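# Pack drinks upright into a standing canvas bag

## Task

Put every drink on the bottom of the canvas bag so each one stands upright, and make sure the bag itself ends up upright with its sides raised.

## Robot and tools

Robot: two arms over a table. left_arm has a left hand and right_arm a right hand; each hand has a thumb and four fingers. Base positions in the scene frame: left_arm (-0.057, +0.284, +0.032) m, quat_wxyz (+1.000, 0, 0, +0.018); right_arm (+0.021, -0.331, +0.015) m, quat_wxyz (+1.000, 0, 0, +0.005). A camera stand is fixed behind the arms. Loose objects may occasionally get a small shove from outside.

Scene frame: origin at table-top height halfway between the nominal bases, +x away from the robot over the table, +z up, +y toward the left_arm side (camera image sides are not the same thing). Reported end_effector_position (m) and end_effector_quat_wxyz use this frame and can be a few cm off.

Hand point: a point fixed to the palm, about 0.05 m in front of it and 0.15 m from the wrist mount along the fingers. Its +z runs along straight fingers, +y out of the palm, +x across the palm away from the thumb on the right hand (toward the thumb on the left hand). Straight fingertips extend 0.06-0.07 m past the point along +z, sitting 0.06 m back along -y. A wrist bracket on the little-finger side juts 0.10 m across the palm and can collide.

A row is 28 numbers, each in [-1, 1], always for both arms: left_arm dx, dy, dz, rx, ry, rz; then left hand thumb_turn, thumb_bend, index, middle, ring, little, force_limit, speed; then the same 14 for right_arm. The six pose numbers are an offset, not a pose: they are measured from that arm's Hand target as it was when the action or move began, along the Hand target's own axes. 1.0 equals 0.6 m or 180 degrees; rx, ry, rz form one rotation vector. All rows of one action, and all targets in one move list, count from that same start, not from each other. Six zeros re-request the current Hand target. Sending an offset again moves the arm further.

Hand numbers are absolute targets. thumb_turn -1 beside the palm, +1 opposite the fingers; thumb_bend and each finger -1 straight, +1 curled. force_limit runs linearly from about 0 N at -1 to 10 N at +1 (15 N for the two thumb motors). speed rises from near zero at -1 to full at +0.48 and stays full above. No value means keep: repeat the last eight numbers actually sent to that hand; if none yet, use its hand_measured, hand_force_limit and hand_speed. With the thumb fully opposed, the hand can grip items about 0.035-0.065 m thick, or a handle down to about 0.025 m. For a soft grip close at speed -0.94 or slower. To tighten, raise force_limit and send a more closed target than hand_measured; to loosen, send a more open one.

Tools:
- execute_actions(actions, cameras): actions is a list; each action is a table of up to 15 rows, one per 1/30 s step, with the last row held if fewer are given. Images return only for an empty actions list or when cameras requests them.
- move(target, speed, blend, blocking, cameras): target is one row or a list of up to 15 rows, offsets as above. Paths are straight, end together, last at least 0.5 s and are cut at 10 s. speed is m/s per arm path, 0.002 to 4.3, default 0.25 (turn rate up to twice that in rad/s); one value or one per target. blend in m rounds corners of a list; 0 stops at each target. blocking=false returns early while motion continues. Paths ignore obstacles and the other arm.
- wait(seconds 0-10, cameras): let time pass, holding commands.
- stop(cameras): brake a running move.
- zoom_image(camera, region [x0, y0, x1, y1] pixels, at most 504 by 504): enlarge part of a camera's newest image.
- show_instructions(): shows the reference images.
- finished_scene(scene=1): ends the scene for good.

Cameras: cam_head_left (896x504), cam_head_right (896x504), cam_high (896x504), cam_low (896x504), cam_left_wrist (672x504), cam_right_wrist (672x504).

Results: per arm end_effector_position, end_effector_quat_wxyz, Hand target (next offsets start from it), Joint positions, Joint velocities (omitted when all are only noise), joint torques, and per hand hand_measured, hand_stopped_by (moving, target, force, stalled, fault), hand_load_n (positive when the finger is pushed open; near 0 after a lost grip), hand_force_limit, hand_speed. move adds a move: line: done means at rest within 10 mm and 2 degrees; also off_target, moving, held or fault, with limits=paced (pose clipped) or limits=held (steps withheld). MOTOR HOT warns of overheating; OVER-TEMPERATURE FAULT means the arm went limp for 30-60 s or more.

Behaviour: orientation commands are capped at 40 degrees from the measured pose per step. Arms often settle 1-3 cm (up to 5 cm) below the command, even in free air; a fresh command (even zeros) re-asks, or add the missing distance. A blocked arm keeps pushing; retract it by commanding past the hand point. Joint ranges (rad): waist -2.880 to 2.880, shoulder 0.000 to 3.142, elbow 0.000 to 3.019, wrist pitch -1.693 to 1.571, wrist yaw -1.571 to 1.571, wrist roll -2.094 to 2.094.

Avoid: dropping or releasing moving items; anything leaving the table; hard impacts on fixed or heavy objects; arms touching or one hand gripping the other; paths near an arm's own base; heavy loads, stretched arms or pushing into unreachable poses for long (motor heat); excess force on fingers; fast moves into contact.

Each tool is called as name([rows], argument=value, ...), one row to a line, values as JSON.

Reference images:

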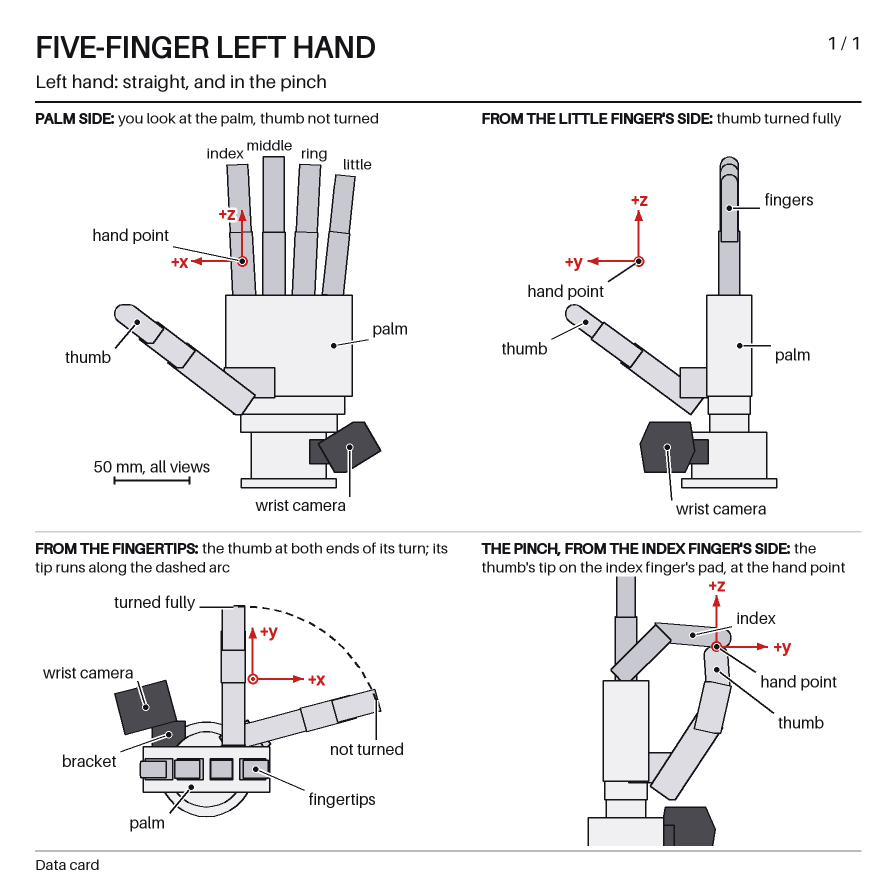

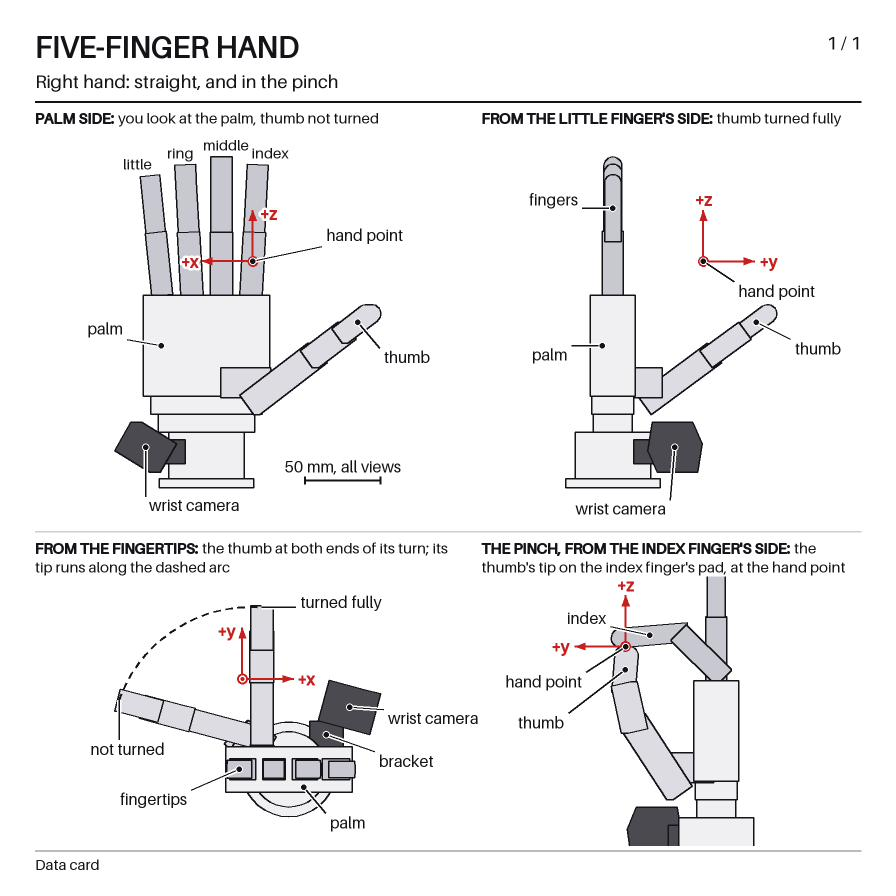

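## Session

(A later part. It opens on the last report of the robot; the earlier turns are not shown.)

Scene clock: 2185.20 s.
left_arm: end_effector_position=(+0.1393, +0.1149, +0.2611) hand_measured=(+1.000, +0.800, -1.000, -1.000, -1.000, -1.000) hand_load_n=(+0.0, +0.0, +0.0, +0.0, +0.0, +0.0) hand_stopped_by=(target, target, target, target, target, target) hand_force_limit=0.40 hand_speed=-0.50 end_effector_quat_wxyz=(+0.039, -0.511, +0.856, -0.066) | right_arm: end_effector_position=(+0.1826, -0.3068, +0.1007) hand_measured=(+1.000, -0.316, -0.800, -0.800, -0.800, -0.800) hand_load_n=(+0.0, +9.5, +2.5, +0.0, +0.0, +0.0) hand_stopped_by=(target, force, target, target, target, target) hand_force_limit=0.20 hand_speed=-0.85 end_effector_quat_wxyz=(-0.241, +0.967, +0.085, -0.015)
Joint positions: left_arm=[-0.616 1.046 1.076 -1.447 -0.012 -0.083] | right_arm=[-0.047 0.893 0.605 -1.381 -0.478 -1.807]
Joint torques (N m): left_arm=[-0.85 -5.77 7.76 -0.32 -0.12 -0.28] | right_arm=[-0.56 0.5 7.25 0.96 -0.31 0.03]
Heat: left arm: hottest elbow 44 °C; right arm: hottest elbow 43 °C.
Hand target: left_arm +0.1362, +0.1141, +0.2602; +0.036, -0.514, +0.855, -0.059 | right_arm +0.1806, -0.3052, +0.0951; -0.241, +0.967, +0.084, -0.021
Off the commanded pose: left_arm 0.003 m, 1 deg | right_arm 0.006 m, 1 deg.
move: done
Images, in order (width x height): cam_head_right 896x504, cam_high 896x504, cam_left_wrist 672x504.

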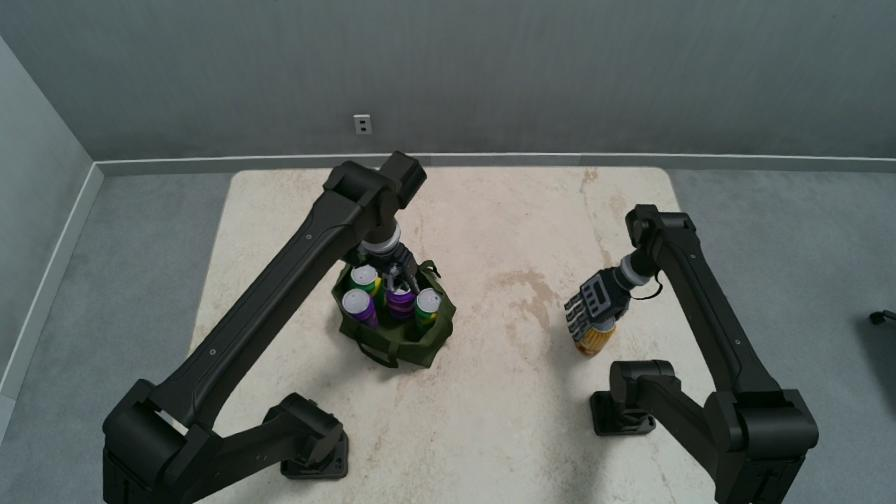

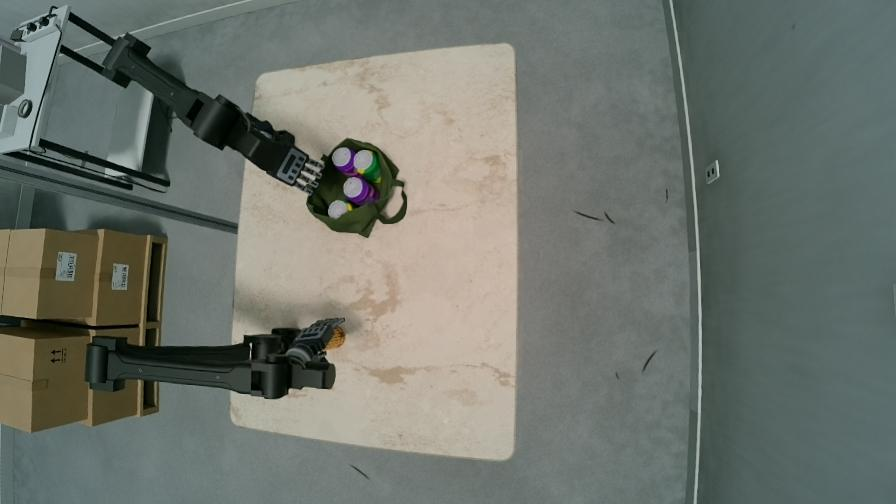

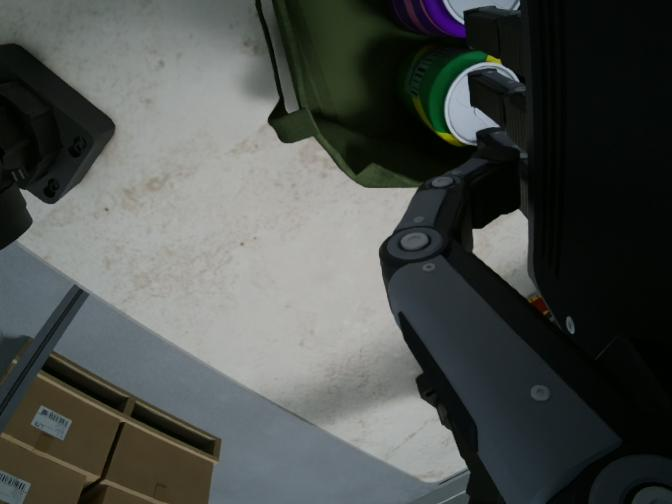

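move(target=[0,0.0093,0.066,0,0,0,1,0.8,-1,-1,-1,-1,0.4,-0.5,0,0,0,0,0,0,1,-0.2,-0.8,-0.8,-0.8,-0.8,0.2,-0.85], speed=0.1, cameras=["cam_high","cam_head_right","cam_left_wrist","cam_head_left"])

zoom_image(camera="cam_high", region=[290, 125, 410, 245])

zoom_image(camera="cam_head_left", region=[300, 190, 480, 380])

Scene clock: 2187.87 s.
left_arm: end_effector_position=(+0.1344, +0.1180, +0.2234) hand_measured=(+1.000, +0.800, -1.000, -1.000, -1.000, -1.000) hand_load_n=(+0.0, +0.0, +0.0, +0.0, +0.0, +0.0) hand_stopped_by=(target, target, target, target, target, target) hand_force_limit=0.40 hand_speed=-0.50 end_effector_quat_wxyz=(+0.035, -0.511, +0.857, -0.058) | right_arm: end_effector_position=(+0.1826, -0.3068, +0.1007) hand_measured=(+1.000, -0.316, -0.800, -0.800, -0.800, -0.800) hand_load_n=(+0.0, +9.5, +2.5, +0.0, +0.0, +0.0) hand_stopped_by=(target, force, target, target, target, target) hand_force_limit=0.20 hand_speed=-0.85 end_effector_quat_wxyz=(-0.241, +0.967, +0.085, -0.015)
Joint positions: left_arm=[-0.616 1.047 0.977 -1.366 -0.012 -0.084] | right_arm=[-0.047 0.893 0.605 -1.381 -0.478 -1.807]
Joint torques (N m): left_arm=[-0.85 -5.48 7.51 0.66 -0.12 -0.27] | right_arm=[-0.5 0.5 7.27 0.95 -0.3 0.02]
Heat: left arm: hottest elbow 44 °C; right arm: hottest elbow 43 °C.
Hand target: left_arm +0.1363, +0.1141, +0.2202; +0.036, -0.514, +0.855, -0.059 | right_arm +0.1806, -0.3052, +0.0951; -0.241, +0.967, +0.084, -0.021
Off the commanded pose: left_arm 0.005 m, 0 deg | right_arm 0.006 m, 1 deg.
move: done
Images, in order (width x height): cam_head_left 896x504, cam_head_right 896x504, cam_high 896x504, cam_left_wrist 672x504.

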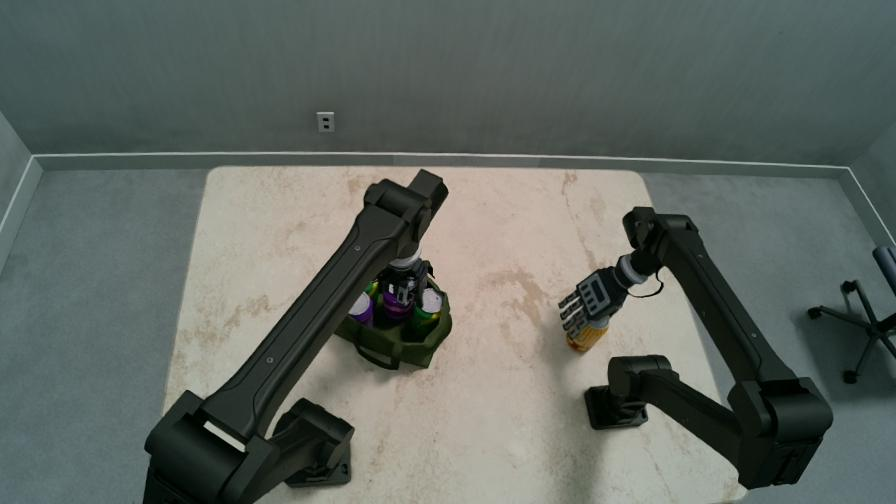

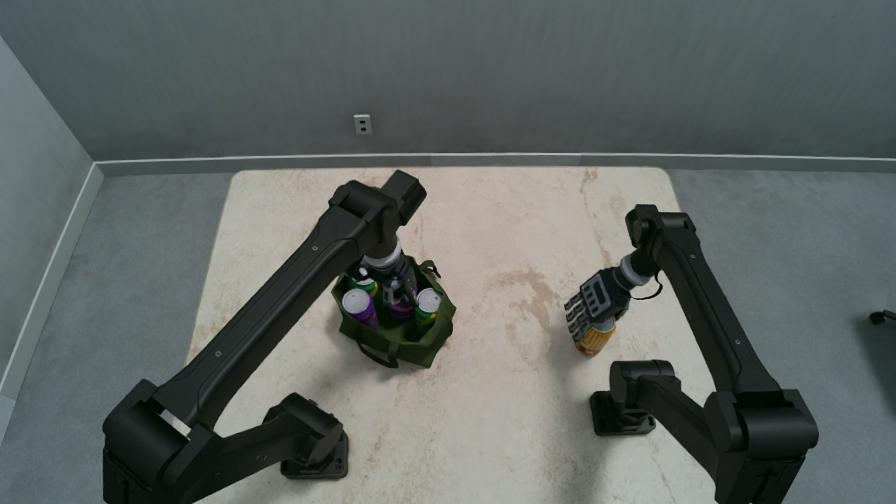

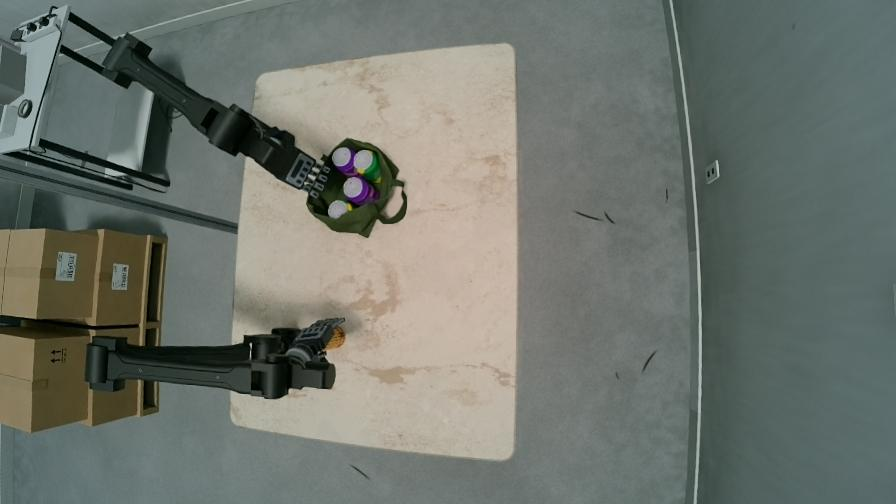

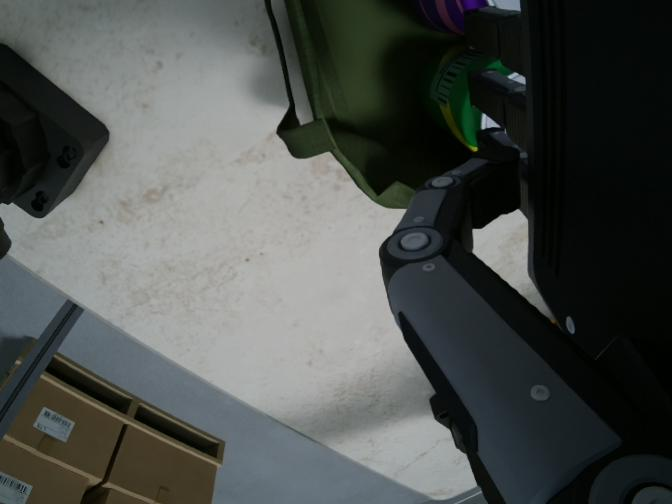

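Scaled by 4.200 from the camera's 896x504 image, which has a finer 1280x720 frame.

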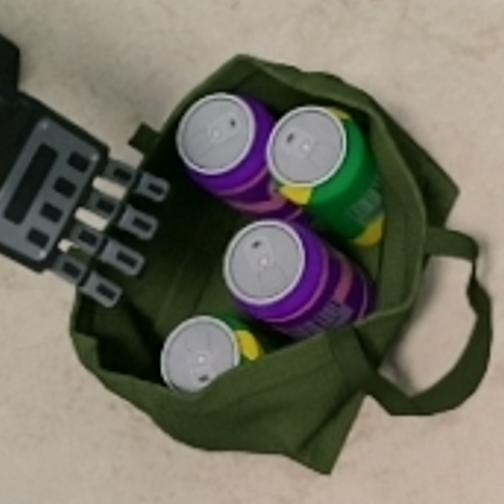

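Scaled by 2.653 from the camera's 896x504 image, which has a finer 1280x720 frame.

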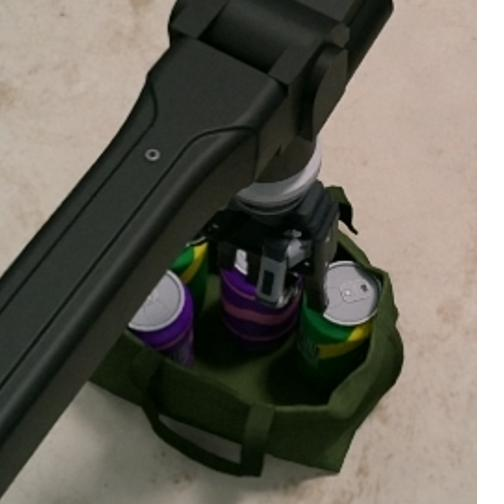

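move(target=[0.01,-0.0016,0.0843,0,0,0,1,0.8,-1,-1,-1,-1,0.4,-0.5,0,0,0,0,0,0,1,-0.2,-0.8,-0.8,-0.8,-0.8,0.2,-0.85], speed=0.08, cameras=["cam_high","cam_head_right","cam_left_wrist"])

zoom_image(camera="cam_high", region=[290, 125, 410, 245])

zoom_image(camera="cam_head_right", region=[300, 190, 480, 380])

Scene clock: 2190.63 s.
left_arm: end_effector_position=(+0.1391, +0.1092, +0.1731) hand_measured=(+1.000, +0.800, -1.000, -1.000, -1.000, -1.000) hand_load_n=(+0.0, +0.0, +0.0, +0.0, +0.0, +0.0) hand_stopped_by=(target, target, target, target, target, target) hand_force_limit=0.40 hand_speed=-0.50 end_effector_quat_wxyz=(+0.034, -0.512, +0.856, -0.057) | right_arm: end_effector_position=(+0.1826, -0.3068, +0.1007) hand_measured=(+1.000, -0.316, -0.800, -0.800, -0.800, -0.800) hand_load_n=(+0.0, +9.5, +2.0, +0.0, +0.0, +0.0) hand_stopped_by=(target, force, target, target, target, target) hand_force_limit=0.20 hand_speed=-0.85 end_effector_quat_wxyz=(-0.241, +0.967, +0.085, -0.015)
Joint positions: left_arm=[-0.632 1.094 0.876 -1.219 -0.014 -0.101] | right_arm=[-0.047 0.893 0.605 -1.381 -0.478 -1.807]
Joint torques (N m): left_arm=[-0.97 -6.12 7.42 0.72 -0.12 -0.29] | right_arm=[-0.56 0.44 7.25 0.96 -0.31 0.03]
Heat: left arm: hottest elbow 44 °C; right arm: hottest elbow 42 °C.
Hand target: left_arm +0.1404, +0.1052, +0.1702; +0.036, -0.514, +0.855, -0.059 | right_arm +0.1806, -0.3052, +0.0951; -0.241, +0.967, +0.084, -0.021
Off the commanded pose: left_arm 0.005 m, 0 deg | right_arm 0.006 m, 1 deg.
move: done
Images, in order (width x height): cam_head_right 896x504, cam_high 896x504, cam_left_wrist 672x504.

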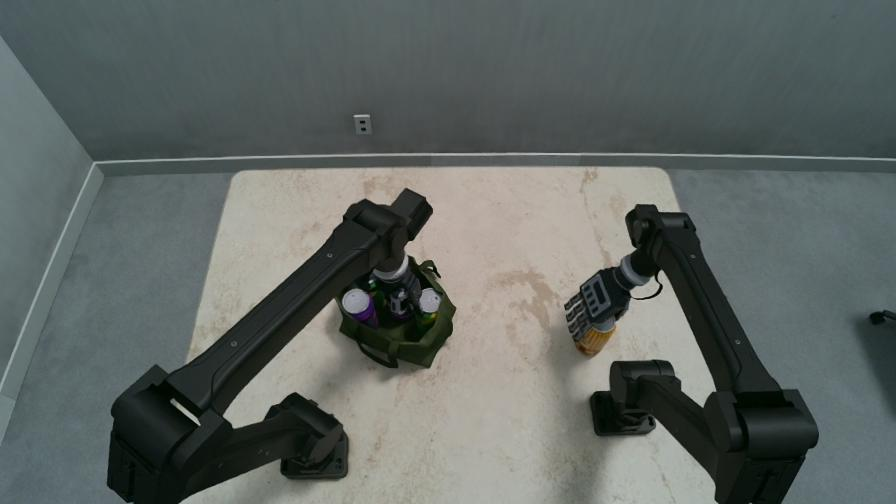

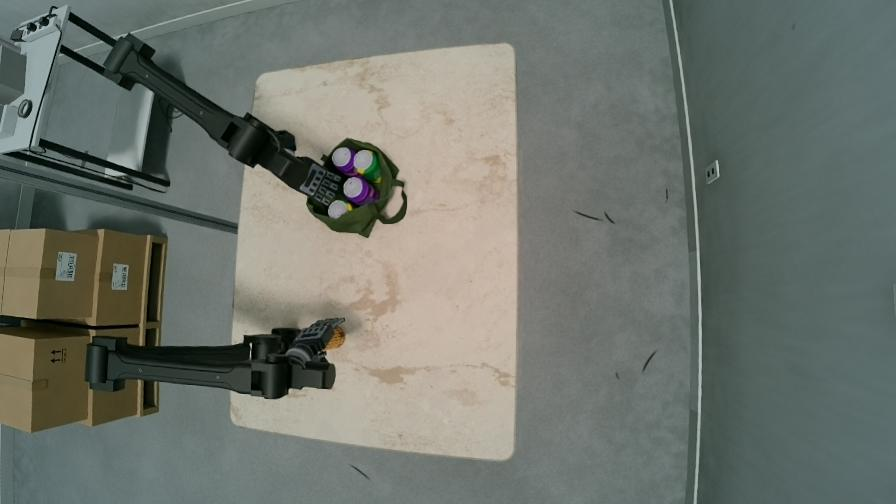

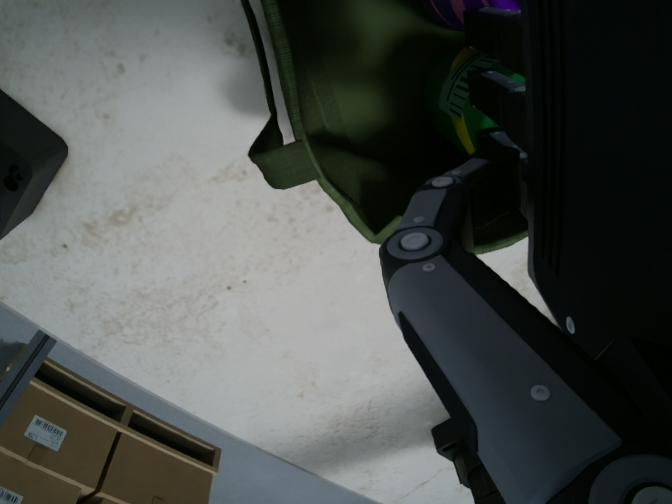

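Scaled by 4.200 from the camera's 896x504 image, which has a finer 1280x720 frame.

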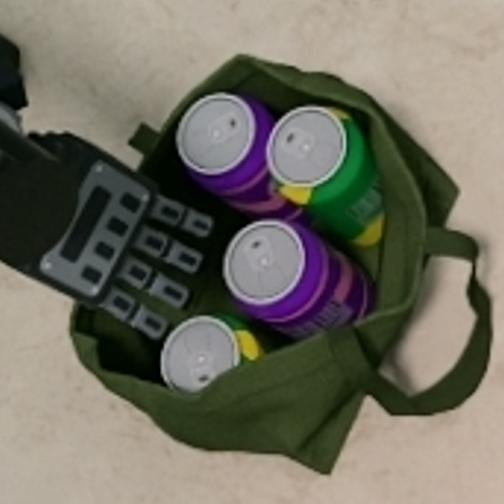

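Scaled by 2.653 from the camera's 896x504 image, which has a finer 1280x720 frame.

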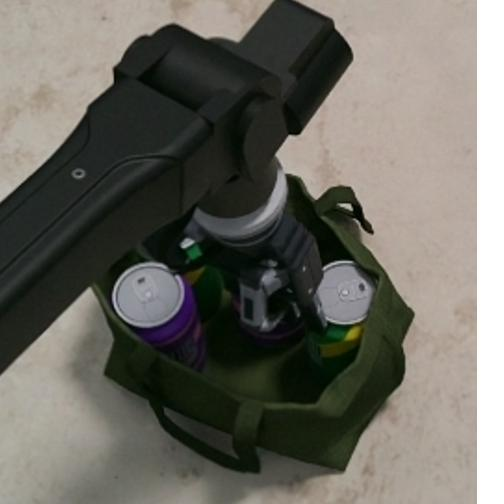

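move(target=[0,0.0116,0.0825,0,0,0,1,0.8,-1,-1,-1,-1,0.4,-0.5,0,0,0,0,0,0,1,-0.2,-0.8,-0.8,-0.8,-0.8,0.2,-0.85], speed=0.08, cameras=["cam_high","cam_head_right","cam_left_wrist"])

zoom_image(camera="cam_high", region=[290, 125, 410, 245])

zoom_image(camera="cam_head_right", region=[300, 190, 480, 380])

Scene clock: 2192.27 s.
left_arm: end_effector_position=(+0.1361, +0.1111, +0.1227) hand_measured=(+1.000, +0.800, -1.000, -1.000, -1.000, -1.000) hand_load_n=(+0.0, +0.0, -1.5, +0.0, +0.0, +0.0) hand_stopped_by=(target, target, target, target, target, target) hand_force_limit=0.40 hand_speed=-0.50 end_effector_quat_wxyz=(+0.032, -0.512, +0.857, -0.052) | right_arm: end_effector_position=(+0.1826, -0.3068, +0.1007) hand_measured=(+1.000, -0.316, -0.800, -0.800, -0.800, -0.800) hand_load_n=(-0.5, +9.5, +2.5, +0.0, +0.0, +0.0) hand_stopped_by=(target, force, target, target, target, target) hand_force_limit=0.20 hand_speed=-0.85 end_effector_quat_wxyz=(-0.241, +0.967, +0.085, -0.015)
Joint positions: left_arm=[-0.632 1.139 0.769 -1.08 -0.014 -0.101] | right_arm=[-0.047 0.893 0.605 -1.381 -0.478 -1.807]
Joint torques (N m): left_arm=[-0.91 -6.3 7.31 1.09 -0.12 -0.27] | right_arm=[-0.5 0.38 7.25 0.96 -0.31 0.02]
Heat: left arm: hottest elbow 44 °C; right arm: hottest elbow 42 °C.
Hand target: left_arm +0.1405, +0.1052, +0.1203; +0.036, -0.514, +0.855, -0.059 | right_arm +0.1806, -0.3052, +0.0951; -0.241, +0.967, +0.084, -0.021
Off the commanded pose: left_arm 0.008 m, 1 deg | right_arm 0.006 m, 1 deg.
move: done
Images, in order (width x height): cam_head_right 896x504, cam_high 896x504, cam_left_wrist 672x504.

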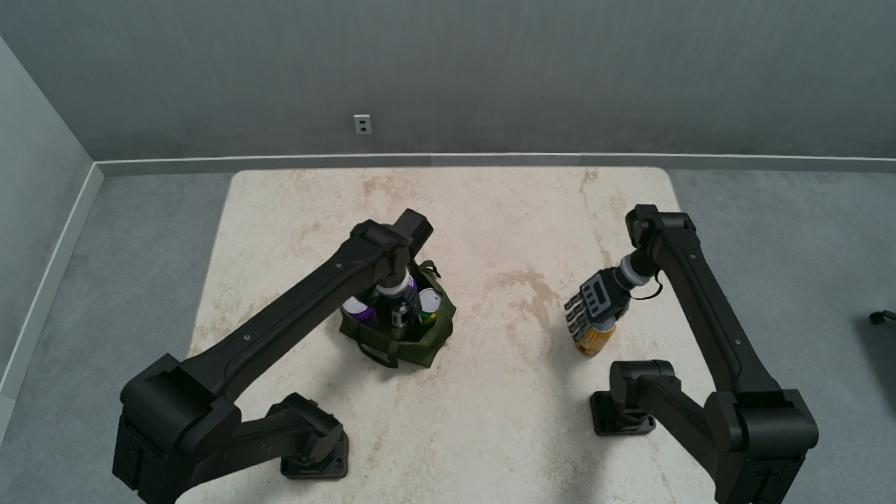

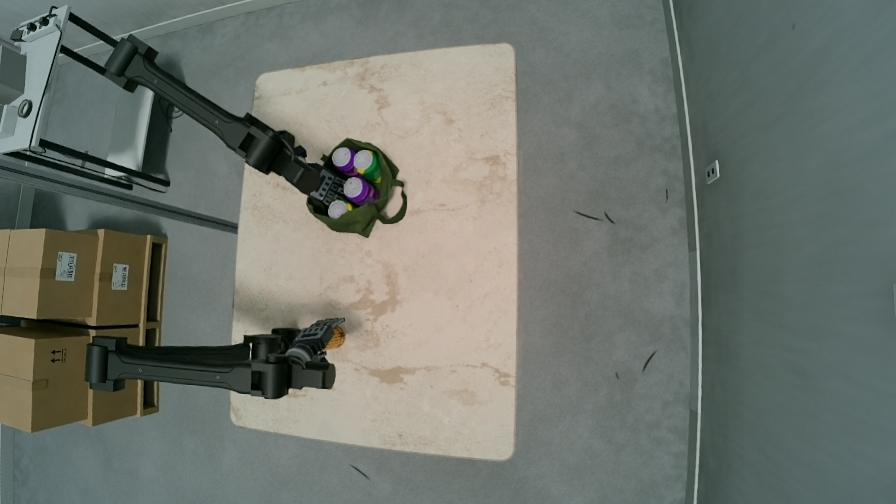

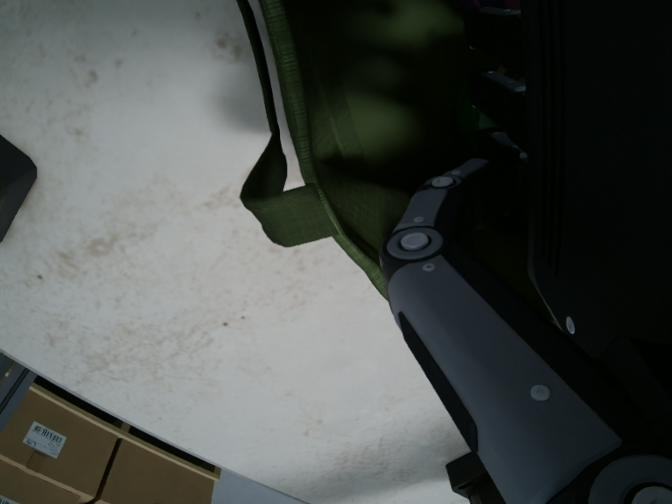

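Scaled by 4.200 from the camera's 896x504 image, which has a finer 1280x720 frame.

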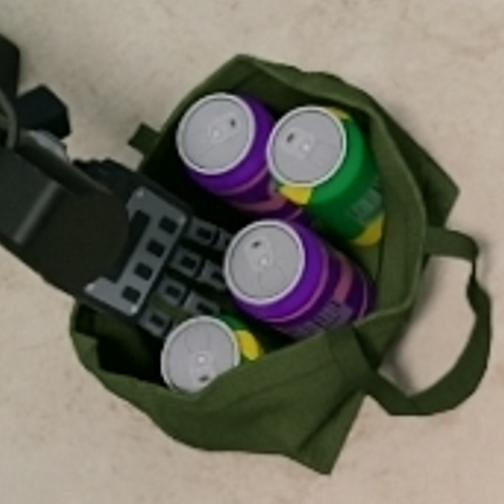

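Scaled by 2.653 from the camera's 896x504 image, which has a finer 1280x720 frame.

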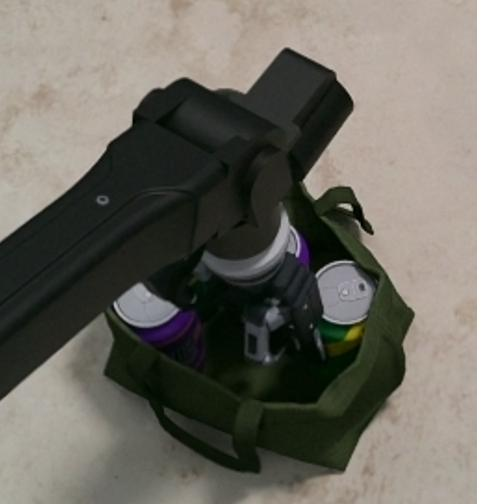

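move(target=[0,-0.038,0.0053,0,0,0,1,0.8,-1,-1,-1,-1,0.4,-0.5,0,0,0,0,0,0,1,-0.2,-0.8,-0.8,-0.8,-0.8,0.2,-0.85], speed=0.04, cameras=["cam_high","cam_head_right"])

zoom_image(camera="cam_high", region=[290, 125, 410, 245])

zoom_image(camera="cam_head_right", region=[300, 190, 480, 380])

Scene clock: 2193.97 s.
left_arm: end_effector_position=(+0.1378, +0.1100, +0.1072) hand_measured=(+1.000, +0.800, -1.000, -1.000, -1.000, -1.000) hand_load_n=(+0.0, +0.0, -1.0, +0.0, +0.0, +0.0) hand_stopped_by=(target, target, target, target, target, target) hand_force_limit=0.40 hand_speed=-0.50 end_effector_quat_wxyz=(+0.022, -0.512, +0.858, -0.031) | right_arm: end_effector_position=(+0.1826, -0.3068, +0.1007) hand_measured=(+1.000, -0.316, -0.800, -0.800, -0.800, -0.800) hand_load_n=(+0.0, +10.0, +2.5, +0.0, +0.0, +0.0) hand_stopped_by=(target, force, target, target, target, target) hand_force_limit=0.20 hand_speed=-0.85 end_effector_quat_wxyz=(-0.241, +0.967, +0.085, -0.015)
Joint positions: left_arm=[-0.632 1.202 0.769 -1.062 -0.014 -0.101] | right_arm=[-0.047 0.893 0.605 -1.381 -0.478 -1.807]
Joint torques (N m): left_arm=[-0.15 -6.95 10.51 0.81 -0.07 -0.18] | right_arm=[-0.5 0.44 7.27 0.96 -0.31 0.02]
Heat: left arm: hottest elbow 44 °C; right arm: hottest elbow 42 °C.
Hand target: left_arm +0.1609, +0.0944, +0.1203; +0.036, -0.514, +0.855, -0.059 | right_arm +0.1806, -0.3052, +0.0951; -0.241, +0.967, +0.084, -0.021
Off the commanded pose: left_arm 0.031 m, 4 deg | right_arm 0.006 m, 1 deg.
move: off_target (left_arm)
Images, in order (width x height): cam_head_right 896x504, cam_high 896x504.

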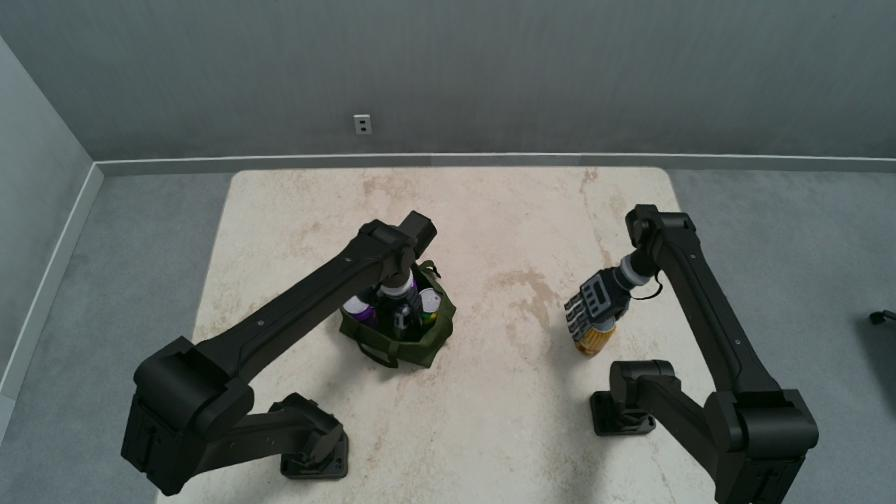

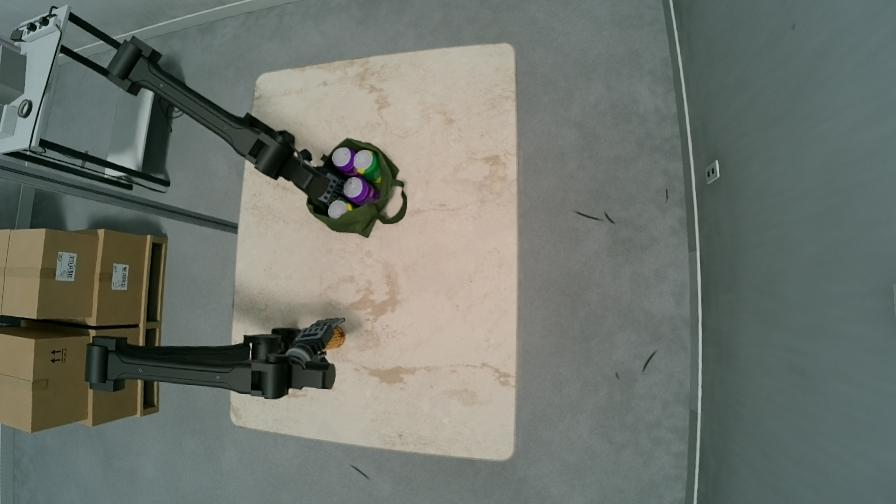

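Scaled by 4.200 from the camera's 896x504 image, which has a finer 1280x720 frame.

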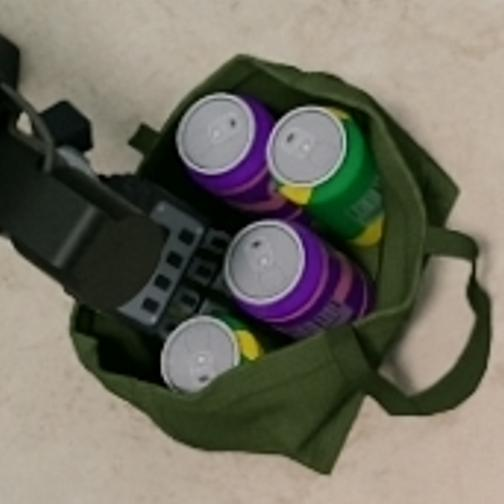

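Scaled by 2.653 from the camera's 896x504 image, which has a finer 1280x720 frame.

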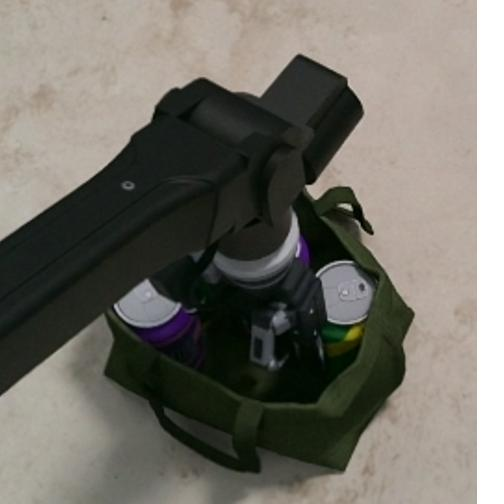

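move(target=[0,-0.0271,-0.013,0,0,0,1,0.8,-1,-1,-1,-1,0.4,-0.5,0,0,0,0,0,0,1,-0.2,-0.8,-0.8,-0.8,-0.8,0.2,-0.85], speed=0.04, cameras=["cam_high","cam_head_right"])

zoom_image(camera="cam_high", region=[290, 125, 410, 245])

zoom_image(camera="cam_head_right", region=[300, 190, 480, 380])

Scene clock: 2195.63 s.
left_arm: end_effector_position=(+0.1446, +0.1054, +0.1083) hand_measured=(+1.000, +0.800, -1.000, -1.000, -1.000, -1.000) hand_load_n=(+0.0, +0.0, -2.0, +0.0, +0.0, -2.0) hand_stopped_by=(target, target, target, target, target, target) hand_force_limit=0.40 hand_speed=-0.50 end_effector_quat_wxyz=(+0.020, -0.512, +0.858, -0.026) | right_arm: end_effector_position=(+0.1826, -0.3068, +0.1007) hand_measured=(+1.000, -0.316, -0.800, -0.800, -0.800, -0.800) hand_load_n=(+0.0, +9.5, +2.0, +0.0, +0.0, +0.0) hand_stopped_by=(target, force, target, target, target, target) hand_force_limit=0.20 hand_speed=-0.85 end_effector_quat_wxyz=(-0.241, +0.967, +0.085, -0.015)
Joint positions: left_arm=[-0.632 1.234 0.797 -1.069 -0.014 -0.101] | right_arm=[-0.047 0.893 0.605 -1.381 -0.478 -1.807]
Joint torques (N m): left_arm=[0.15 -7.71 12.14 0.42 -0.06 -0.13] | right_arm=[-0.56 0.5 7.25 0.96 -0.31 0.03]
Heat: left arm: hottest elbow 44 °C; right arm: hottest elbow 42 °C.
Hand target: left_arm +0.1741, +0.0874, +0.1302; +0.036, -0.514, +0.855, -0.059 | right_arm +0.1806, -0.3052, +0.0951; -0.241, +0.967, +0.084, -0.021
Off the commanded pose: left_arm 0.041 m, 4 deg | right_arm 0.006 m, 1 deg.
move: off_target (left_arm)
Images, in order (width x height): cam_head_right 896x504, cam_high 896x504.

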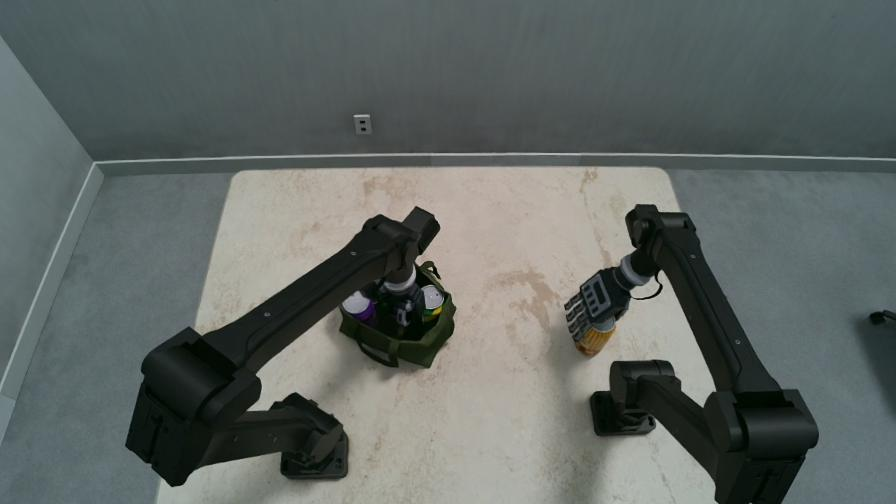

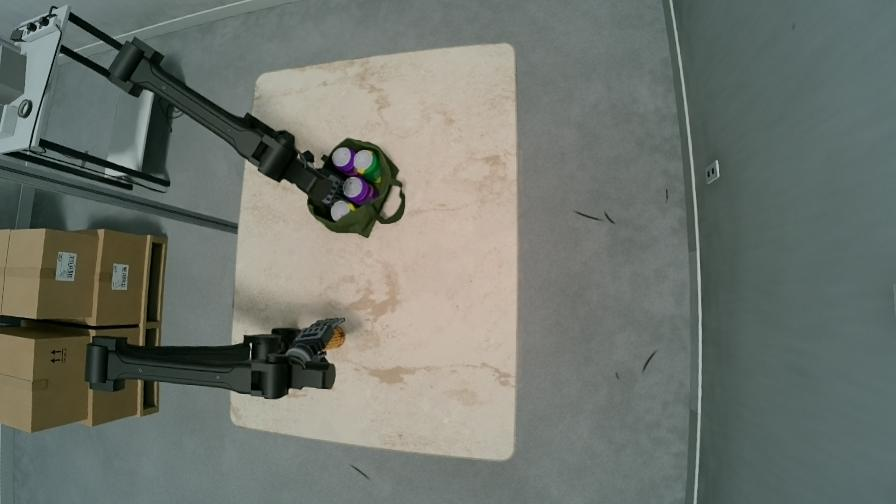

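Scaled by 4.200 from the camera's 896x504 image, which has a finer 1280x720 frame.

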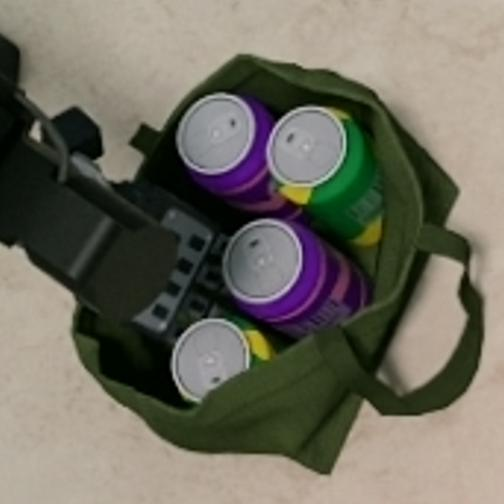

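Scaled by 2.653 from the camera's 896x504 image, which has a finer 1280x720 frame.

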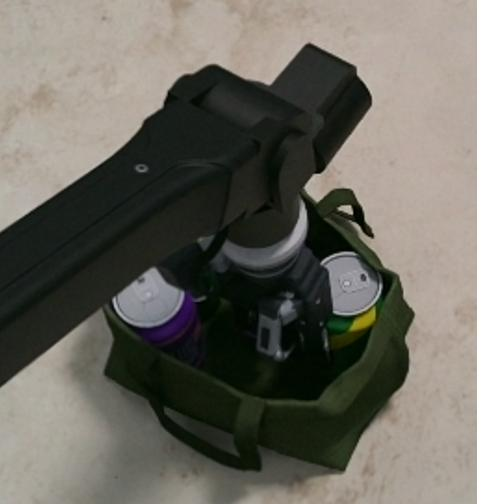

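move(target=[0,-0.0248,0.0035,0,0,0,1,0.8,-1,-1,-1,-1,0.4,-0.5,0,0,0,0,0,0,1,-0.2,-0.8,-0.8,-0.8,-0.8,0.2,-0.85], speed=0.04, cameras=["cam_high","cam_head_right"])

zoom_image(camera="cam_high", region=[290, 125, 410, 245])

zoom_image(camera="cam_head_right", region=[300, 190, 480, 380])

Scene clock: 2197.13 s.
left_arm: end_effector_position=(+0.1489, +0.1030, +0.1085) hand_measured=(+1.000, +0.800, -1.000, -1.000, -1.000, -1.000) hand_load_n=(+0.0, +0.0, -3.0, +0.0, +0.0, -4.0) hand_stopped_by=(target, target, target, target, target, target) hand_force_limit=0.40 hand_speed=-0.50 end_effector_quat_wxyz=(+0.015, -0.513, +0.858, -0.015) | right_arm: end_effector_position=(+0.1826, -0.3068, +0.1007) hand_measured=(+1.000, -0.316, -0.800, -0.800, -0.800, -0.800) hand_load_n=(+0.0, +9.5, +2.5, +0.0, +0.0, +0.0) hand_stopped_by=(target, force, target, target, target, target) hand_force_limit=0.20 hand_speed=-0.85 end_effector_quat_wxyz=(-0.241, +0.967, +0.085, -0.015)
Joint positions: left_arm=[-0.631 1.268 0.822 -1.086 -0.014 -0.101] | right_arm=[-0.047 0.893 0.605 -1.381 -0.478 -1.807]
Joint torques (N m): left_arm=[0.5 -7.77 12.66 0.95 -0.05 -0.09] | right_arm=[-0.56 0.44 7.27 0.96 -0.31 0.03]
Heat: left arm: hottest elbow 44 °C; right arm: hottest elbow 42 °C.
Hand target: left_arm +0.1873, +0.0803, +0.1302; +0.036, -0.514, +0.855, -0.059 | right_arm +0.1806, -0.3052, +0.0951; -0.241, +0.967, +0.084, -0.021
Off the commanded pose: left_arm 0.050 m, 6 deg | right_arm 0.006 m, 1 deg.
move: off_target (left_arm)
Images, in order (width x height): cam_head_right 896x504, cam_high 896x504.

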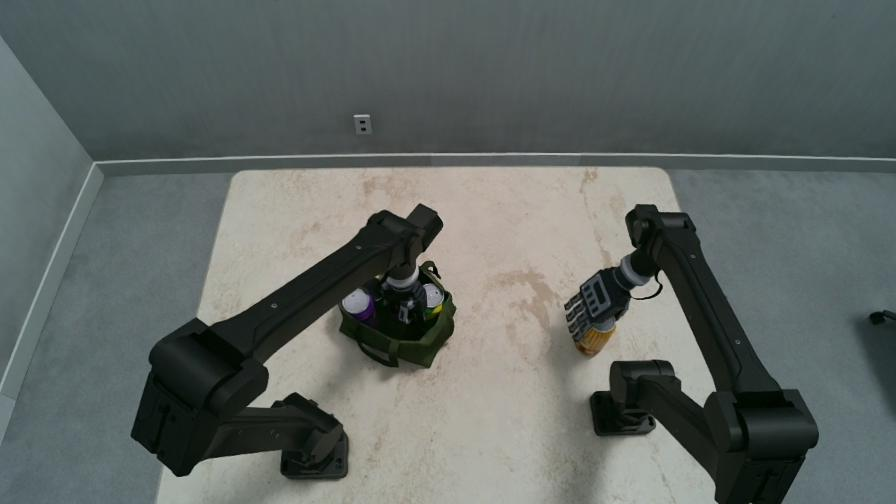

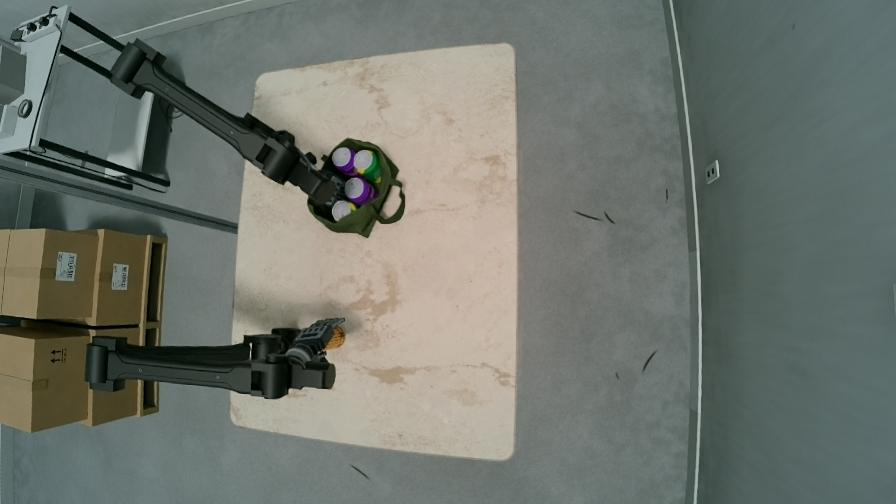

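Scaled by 4.200 from the camera's 896x504 image, which has a finer 1280x720 frame.

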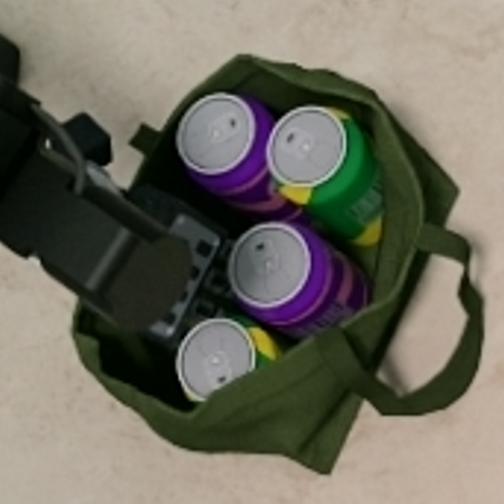

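Scaled by 2.653 from the camera's 896x504 image, which has a finer 1280x720 frame.

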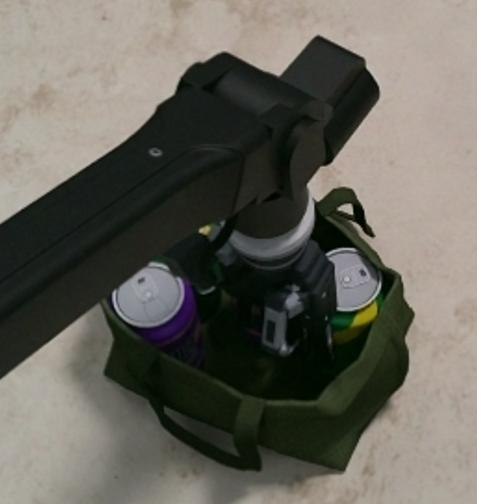

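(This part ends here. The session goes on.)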